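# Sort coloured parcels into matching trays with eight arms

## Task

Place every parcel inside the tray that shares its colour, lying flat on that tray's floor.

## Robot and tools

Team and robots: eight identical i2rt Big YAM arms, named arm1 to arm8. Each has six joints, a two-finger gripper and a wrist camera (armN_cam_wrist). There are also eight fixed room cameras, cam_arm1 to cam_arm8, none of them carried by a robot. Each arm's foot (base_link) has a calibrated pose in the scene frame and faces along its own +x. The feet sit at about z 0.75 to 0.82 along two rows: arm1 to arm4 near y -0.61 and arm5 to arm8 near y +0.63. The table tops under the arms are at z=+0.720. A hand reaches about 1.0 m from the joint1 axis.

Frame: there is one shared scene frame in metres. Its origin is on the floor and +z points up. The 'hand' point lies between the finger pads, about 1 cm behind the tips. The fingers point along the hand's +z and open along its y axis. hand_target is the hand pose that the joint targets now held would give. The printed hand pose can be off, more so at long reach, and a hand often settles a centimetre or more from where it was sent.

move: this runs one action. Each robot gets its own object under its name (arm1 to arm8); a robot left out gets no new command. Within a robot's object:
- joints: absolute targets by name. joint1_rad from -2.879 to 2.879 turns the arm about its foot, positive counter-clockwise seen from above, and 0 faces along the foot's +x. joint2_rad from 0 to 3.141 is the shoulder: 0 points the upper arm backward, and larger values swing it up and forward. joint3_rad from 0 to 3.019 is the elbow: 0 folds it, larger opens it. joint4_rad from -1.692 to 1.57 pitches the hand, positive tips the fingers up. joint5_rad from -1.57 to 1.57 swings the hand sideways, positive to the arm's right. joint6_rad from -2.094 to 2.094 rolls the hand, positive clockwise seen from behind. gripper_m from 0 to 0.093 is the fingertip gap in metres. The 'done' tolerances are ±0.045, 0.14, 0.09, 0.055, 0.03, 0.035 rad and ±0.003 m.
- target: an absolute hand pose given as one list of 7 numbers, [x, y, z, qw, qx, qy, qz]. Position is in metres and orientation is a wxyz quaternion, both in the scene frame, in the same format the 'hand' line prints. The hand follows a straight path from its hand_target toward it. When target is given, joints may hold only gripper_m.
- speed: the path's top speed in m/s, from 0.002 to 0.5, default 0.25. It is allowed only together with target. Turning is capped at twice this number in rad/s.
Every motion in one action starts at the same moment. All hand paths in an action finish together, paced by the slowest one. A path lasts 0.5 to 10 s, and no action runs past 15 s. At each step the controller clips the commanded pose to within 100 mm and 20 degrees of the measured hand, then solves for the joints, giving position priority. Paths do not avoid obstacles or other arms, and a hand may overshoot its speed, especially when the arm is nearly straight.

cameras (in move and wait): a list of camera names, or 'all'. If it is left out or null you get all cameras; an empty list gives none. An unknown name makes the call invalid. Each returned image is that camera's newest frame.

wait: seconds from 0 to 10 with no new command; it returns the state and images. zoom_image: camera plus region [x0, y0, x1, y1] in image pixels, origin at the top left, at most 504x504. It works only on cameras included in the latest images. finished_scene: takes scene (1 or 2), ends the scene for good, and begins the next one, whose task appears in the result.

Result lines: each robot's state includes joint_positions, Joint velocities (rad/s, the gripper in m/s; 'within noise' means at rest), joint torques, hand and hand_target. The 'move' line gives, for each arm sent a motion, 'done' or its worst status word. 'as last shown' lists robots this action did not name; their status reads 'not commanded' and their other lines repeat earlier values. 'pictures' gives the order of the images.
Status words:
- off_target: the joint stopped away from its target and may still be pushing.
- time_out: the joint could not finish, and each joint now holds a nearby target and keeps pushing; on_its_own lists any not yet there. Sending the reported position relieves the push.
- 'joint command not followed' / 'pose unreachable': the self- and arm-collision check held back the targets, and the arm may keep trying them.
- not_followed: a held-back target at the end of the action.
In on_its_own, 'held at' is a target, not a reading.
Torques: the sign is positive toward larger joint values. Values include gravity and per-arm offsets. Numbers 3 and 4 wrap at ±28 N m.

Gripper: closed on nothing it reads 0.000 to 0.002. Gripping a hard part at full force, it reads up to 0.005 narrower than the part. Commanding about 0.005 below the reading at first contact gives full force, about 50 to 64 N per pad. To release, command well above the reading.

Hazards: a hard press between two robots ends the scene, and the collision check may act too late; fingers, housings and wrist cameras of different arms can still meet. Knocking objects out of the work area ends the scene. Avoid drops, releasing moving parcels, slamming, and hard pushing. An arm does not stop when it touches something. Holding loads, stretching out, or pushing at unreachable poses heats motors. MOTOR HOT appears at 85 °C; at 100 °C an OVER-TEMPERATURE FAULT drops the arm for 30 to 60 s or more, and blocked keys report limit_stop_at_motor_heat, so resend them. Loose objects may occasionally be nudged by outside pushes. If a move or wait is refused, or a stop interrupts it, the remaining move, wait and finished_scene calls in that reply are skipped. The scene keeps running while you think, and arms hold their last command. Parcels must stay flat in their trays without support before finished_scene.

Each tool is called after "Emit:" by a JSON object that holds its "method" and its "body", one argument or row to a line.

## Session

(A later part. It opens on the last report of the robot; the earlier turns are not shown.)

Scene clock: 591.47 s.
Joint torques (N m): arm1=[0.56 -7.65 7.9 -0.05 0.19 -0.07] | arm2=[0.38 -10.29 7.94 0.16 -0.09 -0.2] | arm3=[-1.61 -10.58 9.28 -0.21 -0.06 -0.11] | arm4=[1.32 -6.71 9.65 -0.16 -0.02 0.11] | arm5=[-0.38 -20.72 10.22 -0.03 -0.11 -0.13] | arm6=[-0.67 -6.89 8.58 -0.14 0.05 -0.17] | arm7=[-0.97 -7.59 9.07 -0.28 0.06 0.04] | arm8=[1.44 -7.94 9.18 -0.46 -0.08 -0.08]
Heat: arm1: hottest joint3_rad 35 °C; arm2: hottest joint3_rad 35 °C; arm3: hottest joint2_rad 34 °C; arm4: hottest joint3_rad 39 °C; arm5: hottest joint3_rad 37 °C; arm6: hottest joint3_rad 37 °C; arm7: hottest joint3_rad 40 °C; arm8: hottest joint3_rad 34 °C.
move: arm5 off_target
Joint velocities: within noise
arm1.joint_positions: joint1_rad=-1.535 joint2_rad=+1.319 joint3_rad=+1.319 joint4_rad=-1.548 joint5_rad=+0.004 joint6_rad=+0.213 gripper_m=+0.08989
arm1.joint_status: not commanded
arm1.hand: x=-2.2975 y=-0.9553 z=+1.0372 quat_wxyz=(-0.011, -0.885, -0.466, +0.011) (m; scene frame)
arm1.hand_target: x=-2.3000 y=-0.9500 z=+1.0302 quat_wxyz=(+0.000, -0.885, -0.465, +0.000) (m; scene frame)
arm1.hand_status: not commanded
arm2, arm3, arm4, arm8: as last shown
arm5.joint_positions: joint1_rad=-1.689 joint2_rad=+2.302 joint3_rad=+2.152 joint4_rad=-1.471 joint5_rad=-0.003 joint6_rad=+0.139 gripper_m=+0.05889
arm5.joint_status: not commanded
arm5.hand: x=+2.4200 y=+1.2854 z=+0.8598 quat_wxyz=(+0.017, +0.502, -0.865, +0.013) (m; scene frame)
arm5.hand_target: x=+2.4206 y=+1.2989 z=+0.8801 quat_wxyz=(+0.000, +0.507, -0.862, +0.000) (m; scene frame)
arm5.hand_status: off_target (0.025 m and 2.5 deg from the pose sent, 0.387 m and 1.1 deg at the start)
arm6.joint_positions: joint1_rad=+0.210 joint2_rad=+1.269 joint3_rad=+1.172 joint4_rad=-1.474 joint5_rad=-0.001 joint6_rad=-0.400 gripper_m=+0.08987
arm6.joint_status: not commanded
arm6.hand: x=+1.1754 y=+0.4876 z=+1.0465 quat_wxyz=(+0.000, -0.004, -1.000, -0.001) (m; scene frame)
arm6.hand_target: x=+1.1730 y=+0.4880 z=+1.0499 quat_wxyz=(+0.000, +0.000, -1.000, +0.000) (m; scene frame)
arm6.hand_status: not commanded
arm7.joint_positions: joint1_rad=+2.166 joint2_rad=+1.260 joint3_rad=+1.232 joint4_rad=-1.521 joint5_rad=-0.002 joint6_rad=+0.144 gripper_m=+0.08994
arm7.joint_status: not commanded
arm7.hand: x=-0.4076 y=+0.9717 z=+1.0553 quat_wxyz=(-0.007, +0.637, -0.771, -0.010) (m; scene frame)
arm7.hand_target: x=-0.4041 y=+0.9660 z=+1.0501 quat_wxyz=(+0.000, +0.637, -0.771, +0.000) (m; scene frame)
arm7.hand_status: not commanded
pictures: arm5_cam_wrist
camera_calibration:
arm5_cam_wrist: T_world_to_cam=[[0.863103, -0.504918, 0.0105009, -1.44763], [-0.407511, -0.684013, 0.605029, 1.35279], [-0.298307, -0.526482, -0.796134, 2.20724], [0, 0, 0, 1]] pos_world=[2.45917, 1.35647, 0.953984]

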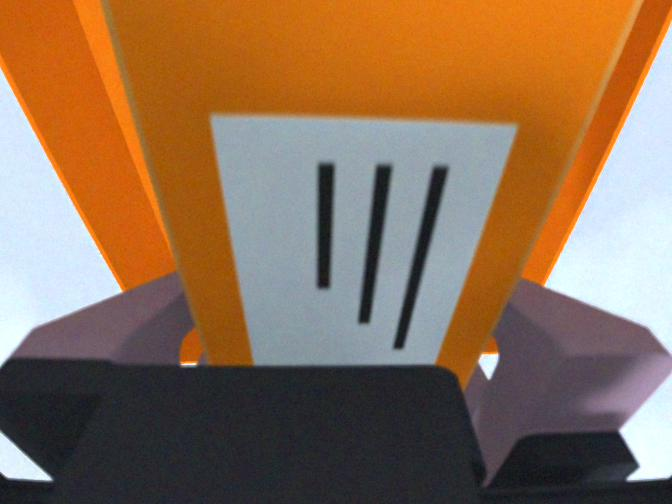

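Emit:
{"method": "move", "body": {
  "arm5": {"target":[2.421,1.302,0.775,0,-0.507,0.862,0],"speed":0.12},
  "cameras": []
}}

Emit:
{"method": "move", "body": {
  "arm5": {"target":[2.421,1.300,0.745,0,-0.507,0.862,0],"speed":0.05},
  "cameras": ["arm5_cam_wrist"]
}}

Scene clock: 599.17 s.
Joint torques (N m): arm1=[0.79 -7.59 7.97 -0.05 0.18 -0.09] | arm2=[0.44 -10.23 7.94 0.17 -0.09 -0.2] | arm3=[-1.61 -10.58 9.29 -0.23 -0.06 -0.12] | arm4=[1.32 -6.71 9.63 -0.14 -0.02 0.11] | arm5=[-0.15 -21.66 6.94 0.61 -0.06 -0.09] | arm6=[-0.67 -6.89 8.55 -0.14 0.05 -0.18] | arm7=[-1.03 -7.82 9.07 -0.24 0.08 0.03] | arm8=[1.38 -7.88 9.16 -0.57 -0.07 -0.07]
Heat: arm1: hottest joint3_rad 35 °C; arm2: hottest joint3_rad 35 °C; arm3: hottest joint2_rad 34 °C; arm4: hottest joint3_rad 39 °C; arm5: hottest joint3_rad 39 °C; arm6: hottest joint3_rad 37 °C; arm7: hottest joint3_rad 40 °C; arm8: hottest joint3_rad 34 °C.
move: arm5 off_target
Joint velocities: within noise
arm1, arm2, arm3, arm4, arm6, arm7, arm8: as last shown
arm5.joint_positions: joint1_rad=-1.688 joint2_rad=+2.392 joint3_rad=+2.065 joint4_rad=-1.281 joint5_rad=-0.003 joint6_rad=+0.139 gripper_m=+0.05889
arm5.joint_status: not commanded
arm5.hand: x=+2.4225 y=+1.2928 z=+0.7658 quat_wxyz=(+0.012, +0.503, -0.864, +0.009) (m; scene frame)
arm5.hand_target: x=+2.4209 y=+1.3018 z=+0.7751 quat_wxyz=(+0.000, +0.507, -0.862, +0.000) (m; scene frame)
arm5.hand_status: off_target (0.013 m and 1.8 deg from the pose sent, 0.086 m and 2.5 deg at the start)
pictures: none
No camera images: "cameras" was empty.

Scene clock: 600.27 s.
Joint torques (N m): arm1=[0.73 -7.71 7.92 -0.08 0.19 -0.07] | arm2=[0.44 -10.23 7.94 0.17 -0.09 -0.2] | arm3=[-1.49 -10.7 9.31 -0.23 -0.06 -0.12] | arm4=[1.32 -6.71 9.65 -0.17 -0.02 0.11] | arm5=[-0.21 -20.25 6.31 0.91 -0.11 -0.08] | arm6=[-0.67 -6.89 8.55 -0.16 0.05 -0.17] | arm7=[-1.2 -7.77 9.01 -0.25 0.07 0.04] | arm8=[1.49 -7.94 9.21 -0.51 -0.05 -0.07]
Heat: arm1: hottest joint3_rad 35 °C; arm2: hottest joint3_rad 35 °C; arm3: hottest joint2_rad 34 °C; arm4: hottest joint3_rad 39 °C; arm5: hottest joint3_rad 39 °C; arm6: hottest joint3_rad 37 °C; arm7: hottest joint3_rad 40 °C; arm8: hottest joint3_rad 34 °C.
move: arm5 done
Joint velocities: within noise
arm1, arm2, arm3, arm4, arm6, arm7, arm8: as last shown
arm5.joint_positions: joint1_rad=-1.687 joint2_rad=+2.398 joint3_rad=+2.042 joint4_rad=-1.226 joint5_rad=-0.002 joint6_rad=+0.139 gripper_m=+0.05889
arm5.joint_status: not commanded
arm5.hand: x=+2.4233 y=+1.2966 z=+0.7530 quat_wxyz=(+0.002, +0.503, -0.864, +0.001) (m; scene frame)
arm5.hand_target: x=+2.4209 y=+1.2998 z=+0.7451 quat_wxyz=(+0.000, +0.507, -0.862, +0.000) (m; scene frame)
arm5.hand_status: done (0.009 m and 0.6 deg from the pose sent, 0.022 m and 1.8 deg at the start)
pictures: arm5_cam_wrist
camera_calibration:
arm5_cam_wrist: T_world_to_cam=[[0.863979, -0.503498, 0.00554977, -1.44392], [-0.414871, -0.705566, 0.574507, 1.49522], [-0.285347, -0.498665, -0.818481, 2.07852], [0, 0, 0, 1]] pos_world=[2.46094, 1.36445, 0.850229]

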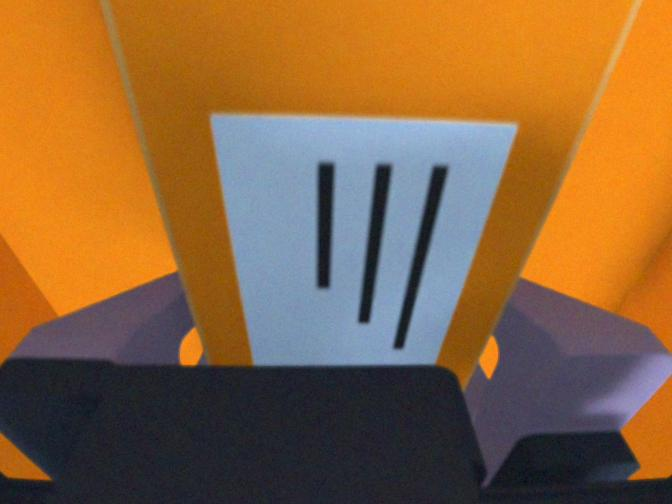

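Emit:
{"method": "move", "body": {
  "arm5": {"target":[2.421,1.299,0.738,0,-0.507,0.862,0],"speed":0.05},
  "cameras": []
}}

Emit:
{"method": "move", "body": {
  "arm5": {"joints":{"gripper_m":0.09}},
  "cameras": []
}}

Emit:
{"method": "move", "body": {
  "arm5": {"target":[2.41,1.27,0.9,0,-0.507,0.862,0],"speed":0.15},
  "cameras": []
}}

Emit:
{"method": "move", "body": {
  "arm5": {"target":[2.29,0.95,1.04,0,-0.507,0.862,0],"speed":0.3},
  "cameras": ["cam_arm5","cam_arm7"]
}}

Scene clock: 609.17 s.
Joint torques (N m): arm1=[0.5 -7.77 7.83 -0.1 0.21 -0.06] | arm2=[0.44 -10.23 7.94 0.17 -0.09 -0.2] | arm3=[-1.32 -10.52 9.32 -0.21 -0.06 -0.12] | arm4=[1.26 -6.71 9.65 -0.16 -0.02 0.11] | arm5=[-0.73 -19.49 5.81 1.29 -0.12 -0.11] | arm6=[-0.73 -6.89 8.57 -0.16 0.05 -0.18] | arm7=[-1.03 -7.65 9.03 -0.25 0.08 0.04] | arm8=[1.38 -7.77 9.14 -0.46 -0.07 -0.09]
Heat: arm1: hottest joint3_rad 35 °C; arm2: hottest joint3_rad 35 °C; arm3: hottest joint2_rad 33 °C; arm4: hottest joint3_rad 39 °C; arm5: hottest joint3_rad 38 °C; arm6: hottest joint3_rad 37 °C; arm7: hottest joint3_rad 40 °C; arm8: hottest joint3_rad 34 °C.
move: arm5 off_target
Joint velocities: within noise
arm1, arm2, arm3, arm4, arm6, arm7, arm8: as last shown
arm5.joint_positions: joint1_rad=-1.687 joint2_rad=+2.398 joint3_rad=+2.038 joint4_rad=-1.221 joint5_rad=-0.002 joint6_rad=+0.139 gripper_m=+0.05889
arm5.joint_status: not commanded
arm5.hand: x=+2.4232 y=+1.2964 z=+0.7517 quat_wxyz=(+0.002, +0.503, -0.864, +0.001) (m; scene frame)
arm5.hand_target: x=+2.4209 y=+1.2987 z=+0.7383 quat_wxyz=(+0.000, +0.507, -0.862, +0.000) (m; scene frame)
arm5.hand_status: off_target (0.014 m and 0.6 deg from the pose sent, 0.015 m and 0.6 deg at the start)
pictures: none
No camera images: "cameras" was empty.

Scene clock: 610.17 s.
Joint torques (N m): arm1=[0.73 -7.77 7.86 -0.03 0.2 -0.08] | arm2=[0.44 -10.23 7.94 0.17 -0.09 -0.2] | arm3=[-1.44 -10.46 9.33 -0.24 -0.05 -0.12] | arm4=[1.32 -6.71 9.63 -0.16 -0.02 0.11] | arm5=[-0.32 -19.19 5.87 0.8 -0.19 -0.11] | arm6=[-0.67 -6.95 8.54 -0.16 0.05 -0.18] | arm7=[-1.26 -7.59 8.99 -0.27 0.08 0.04] | arm8=[1.44 -7.82 9.13 -0.53 -0.06 -0.08]
Heat: arm1: hottest joint3_rad 35 °C; arm2: hottest joint3_rad 35 °C; arm3: hottest joint2_rad 33 °C; arm4: hottest joint3_rad 39 °C; arm5: hottest joint3_rad 38 °C; arm6: hottest joint3_rad 37 °C; arm7: hottest joint3_rad 40 °C; arm8: hottest joint3_rad 34 °C.
move: arm5 done
Joint velocities: within noise
arm1, arm2, arm4, arm6, arm7, arm8: as last shown
arm3.joint_positions: joint1_rad=+2.126 joint2_rad=+1.262 joint3_rad=+1.323 joint4_rad=-1.618 joint5_rad=+0.004 joint6_rad=-0.145 gripper_m=+0.08996
arm3.joint_status: not commanded
arm3.hand: x=+0.4131 y=-0.9689 z=+1.0390 quat_wxyz=(+0.003, +0.675, +0.738, -0.003) (m; scene frame)
arm3.hand_target: x=+0.4090 y=-0.9659 z=+1.0400 quat_wxyz=(+0.000, +0.676, +0.737, +0.000) (m; scene frame)
arm3.hand_status: not commanded
arm5.joint_positions: joint1_rad=-1.690 joint2_rad=+2.398 joint3_rad=+2.037 joint4_rad=-1.207 joint5_rad=+0.000 joint6_rad=+0.139 gripper_m=+0.08988
arm5.joint_status: all done
arm5.hand: x=+2.4267 y=+1.2985 z=+0.7515 quat_wxyz=(-0.004, +0.502, -0.865, -0.003) (m; scene frame)
arm5.hand_target: x=+2.4210 y=+1.2986 z=+0.7383 quat_wxyz=(+0.000, +0.507, -0.862, +0.000) (m; scene frame)
arm5.hand_status: not commanded
pictures: none
No camera images: "cameras" was empty.

Scene clock: 611.97 s.
Joint torques (N m): arm1=[0.44 -7.77 7.88 -0.05 0.2 -0.07] | arm2=[0.44 -10.23 7.94 0.17 -0.09 -0.2] | arm3=[-1.49 -10.52 9.31 -0.25 -0.05 -0.13] | arm4=[1.32 -6.71 9.65 -0.16 -0.02 0.11] | arm5=[-0.67 -21.19 9.48 -0.27 -0.14 -0.09] | arm6=[-0.62 -6.95 8.55 -0.17 0.05 -0.18] | arm7=[-1.08 -7.82 8.98 -0.28 0.08 0.03] | arm8=[1.55 -7.88 9.22 -0.49 -0.07 -0.08]
Heat: arm1: hottest joint3_rad 35 °C; arm2: hottest joint3_rad 35 °C; arm3: hottest joint2_rad 33 °C; arm4: hottest joint3_rad 39 °C; arm5: hottest joint3_rad 38 °C; arm6: hottest joint3_rad 37 °C; arm7: hottest joint3_rad 40 °C; arm8: hottest joint3_rad 34 °C.
move: arm5 off_target
Joint velocities: within noise
arm1, arm3, arm4, arm6, arm7, arm8: as last shown
arm2.joint_positions: joint1_rad=-1.432 joint2_rad=+1.255 joint3_rad=+1.222 joint4_rad=-1.526 joint5_rad=+0.002 joint6_rad=-0.505 gripper_m=+0.08992
arm2.joint_status: not commanded
arm2.hand: x=-0.6772 y=-0.3173 z=+1.0509 quat_wxyz=(-0.006, +0.701, -0.713, -0.001) (m; scene frame)
arm2.hand_target: x=-0.6800 y=-0.3199 z=+1.0499 quat_wxyz=(+0.000, +0.707, -0.707, +0.000) (m; scene frame)
arm2.hand_status: not commanded
arm5.joint_positions: joint1_rad=-1.690 joint2_rad=+2.206 joint3_rad=+2.004 joint4_rad=-1.434 joint5_rad=+0.000 joint6_rad=+0.139 gripper_m=+0.08989
arm5.joint_status: not commanded
arm5.hand: x=+2.4092 y=+1.2559 z=+0.8682 quat_wxyz=(+0.023, +0.502, -0.864, +0.018) (m; scene frame)
arm5.hand_target: x=+2.4096 y=+1.2687 z=+0.9002 quat_wxyz=(+0.000, +0.507, -0.862, +0.000) (m; scene frame)
arm5.hand_status: off_target (0.035 m and 3.4 deg from the pose sent, 0.152 m and 0.9 deg at the start)
pictures: none
No camera images: "cameras" was empty.

Scene clock: 614.03 s.
Joint torques (N m): arm1=[0.38 -7.77 7.9 -0.02 0.18 -0.06] | arm2=[0.44 -10.23 7.94 0.16 -0.09 -0.21] | arm3=[-1.44 -10.46 9.31 -0.21 -0.05 -0.11] | arm4=[1.32 -6.71 9.65 -0.16 -0.02 0.11] | arm5=[-1.61 -6.3 7.06 0.03 -0.14 -0.19] | arm6=[-0.62 -6.95 8.57 -0.17 0.06 -0.18] | arm7=[-1.03 -7.65 9.03 -0.24 0.08 0.03] | arm8=[1.26 -7.82 9.16 -0.54 -0.06 -0.09]
Heat: arm1: hottest joint3_rad 35 °C; arm2: hottest joint3_rad 35 °C; arm3: hottest joint2_rad 33 °C; arm4: hottest joint3_rad 39 °C; arm5: hottest joint3_rad 38 °C; arm6: hottest joint3_rad 37 °C; arm7: hottest joint3_rad 40 °C; arm8: hottest joint3_rad 34 °C.
move: arm5 done
Joint velocities: within noise
arm1, arm2, arm3, arm4, arm6, arm7, arm8: as last shown
arm5.joint_positions: joint1_rad=-1.691 joint2_rad=+1.210 joint3_rad=+1.165 joint4_rad=-1.526 joint5_rad=+0.000 joint6_rad=+0.129 gripper_m=+0.08989
arm5.joint_status: not commanded
arm5.hand: x=+2.2882 y=+0.9516 z=+1.0385 quat_wxyz=(-0.003, +0.506, -0.863, -0.002) (m; scene frame)
arm5.hand_target: x=+2.2900 y=+0.9500 z=+1.0399 quat_wxyz=(+0.000, +0.507, -0.862, +0.000) (m; scene frame)
arm5.hand_status: done (0.003 m and 0.4 deg from the pose sent, 0.371 m and 3.4 deg at the start)
pictures: cam_arm5, cam_arm7

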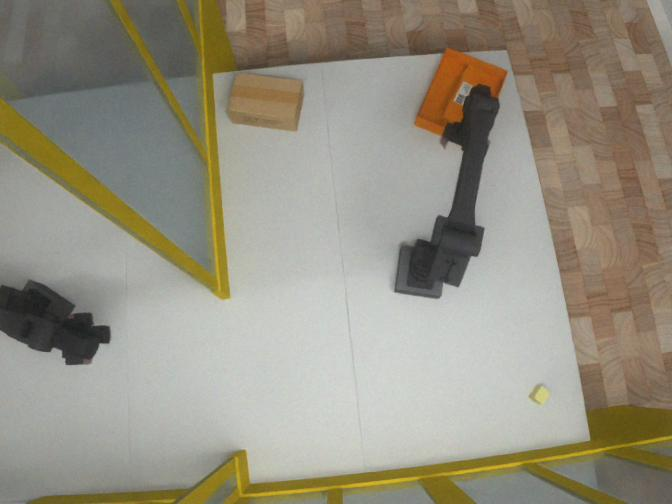

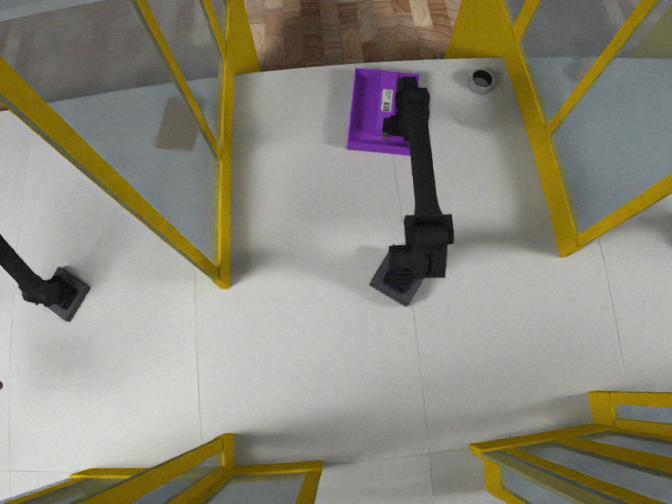

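Emit:
{"method": "finished_scene", "body": {
  "scene": 1
}}

The scene is finished: the task was done.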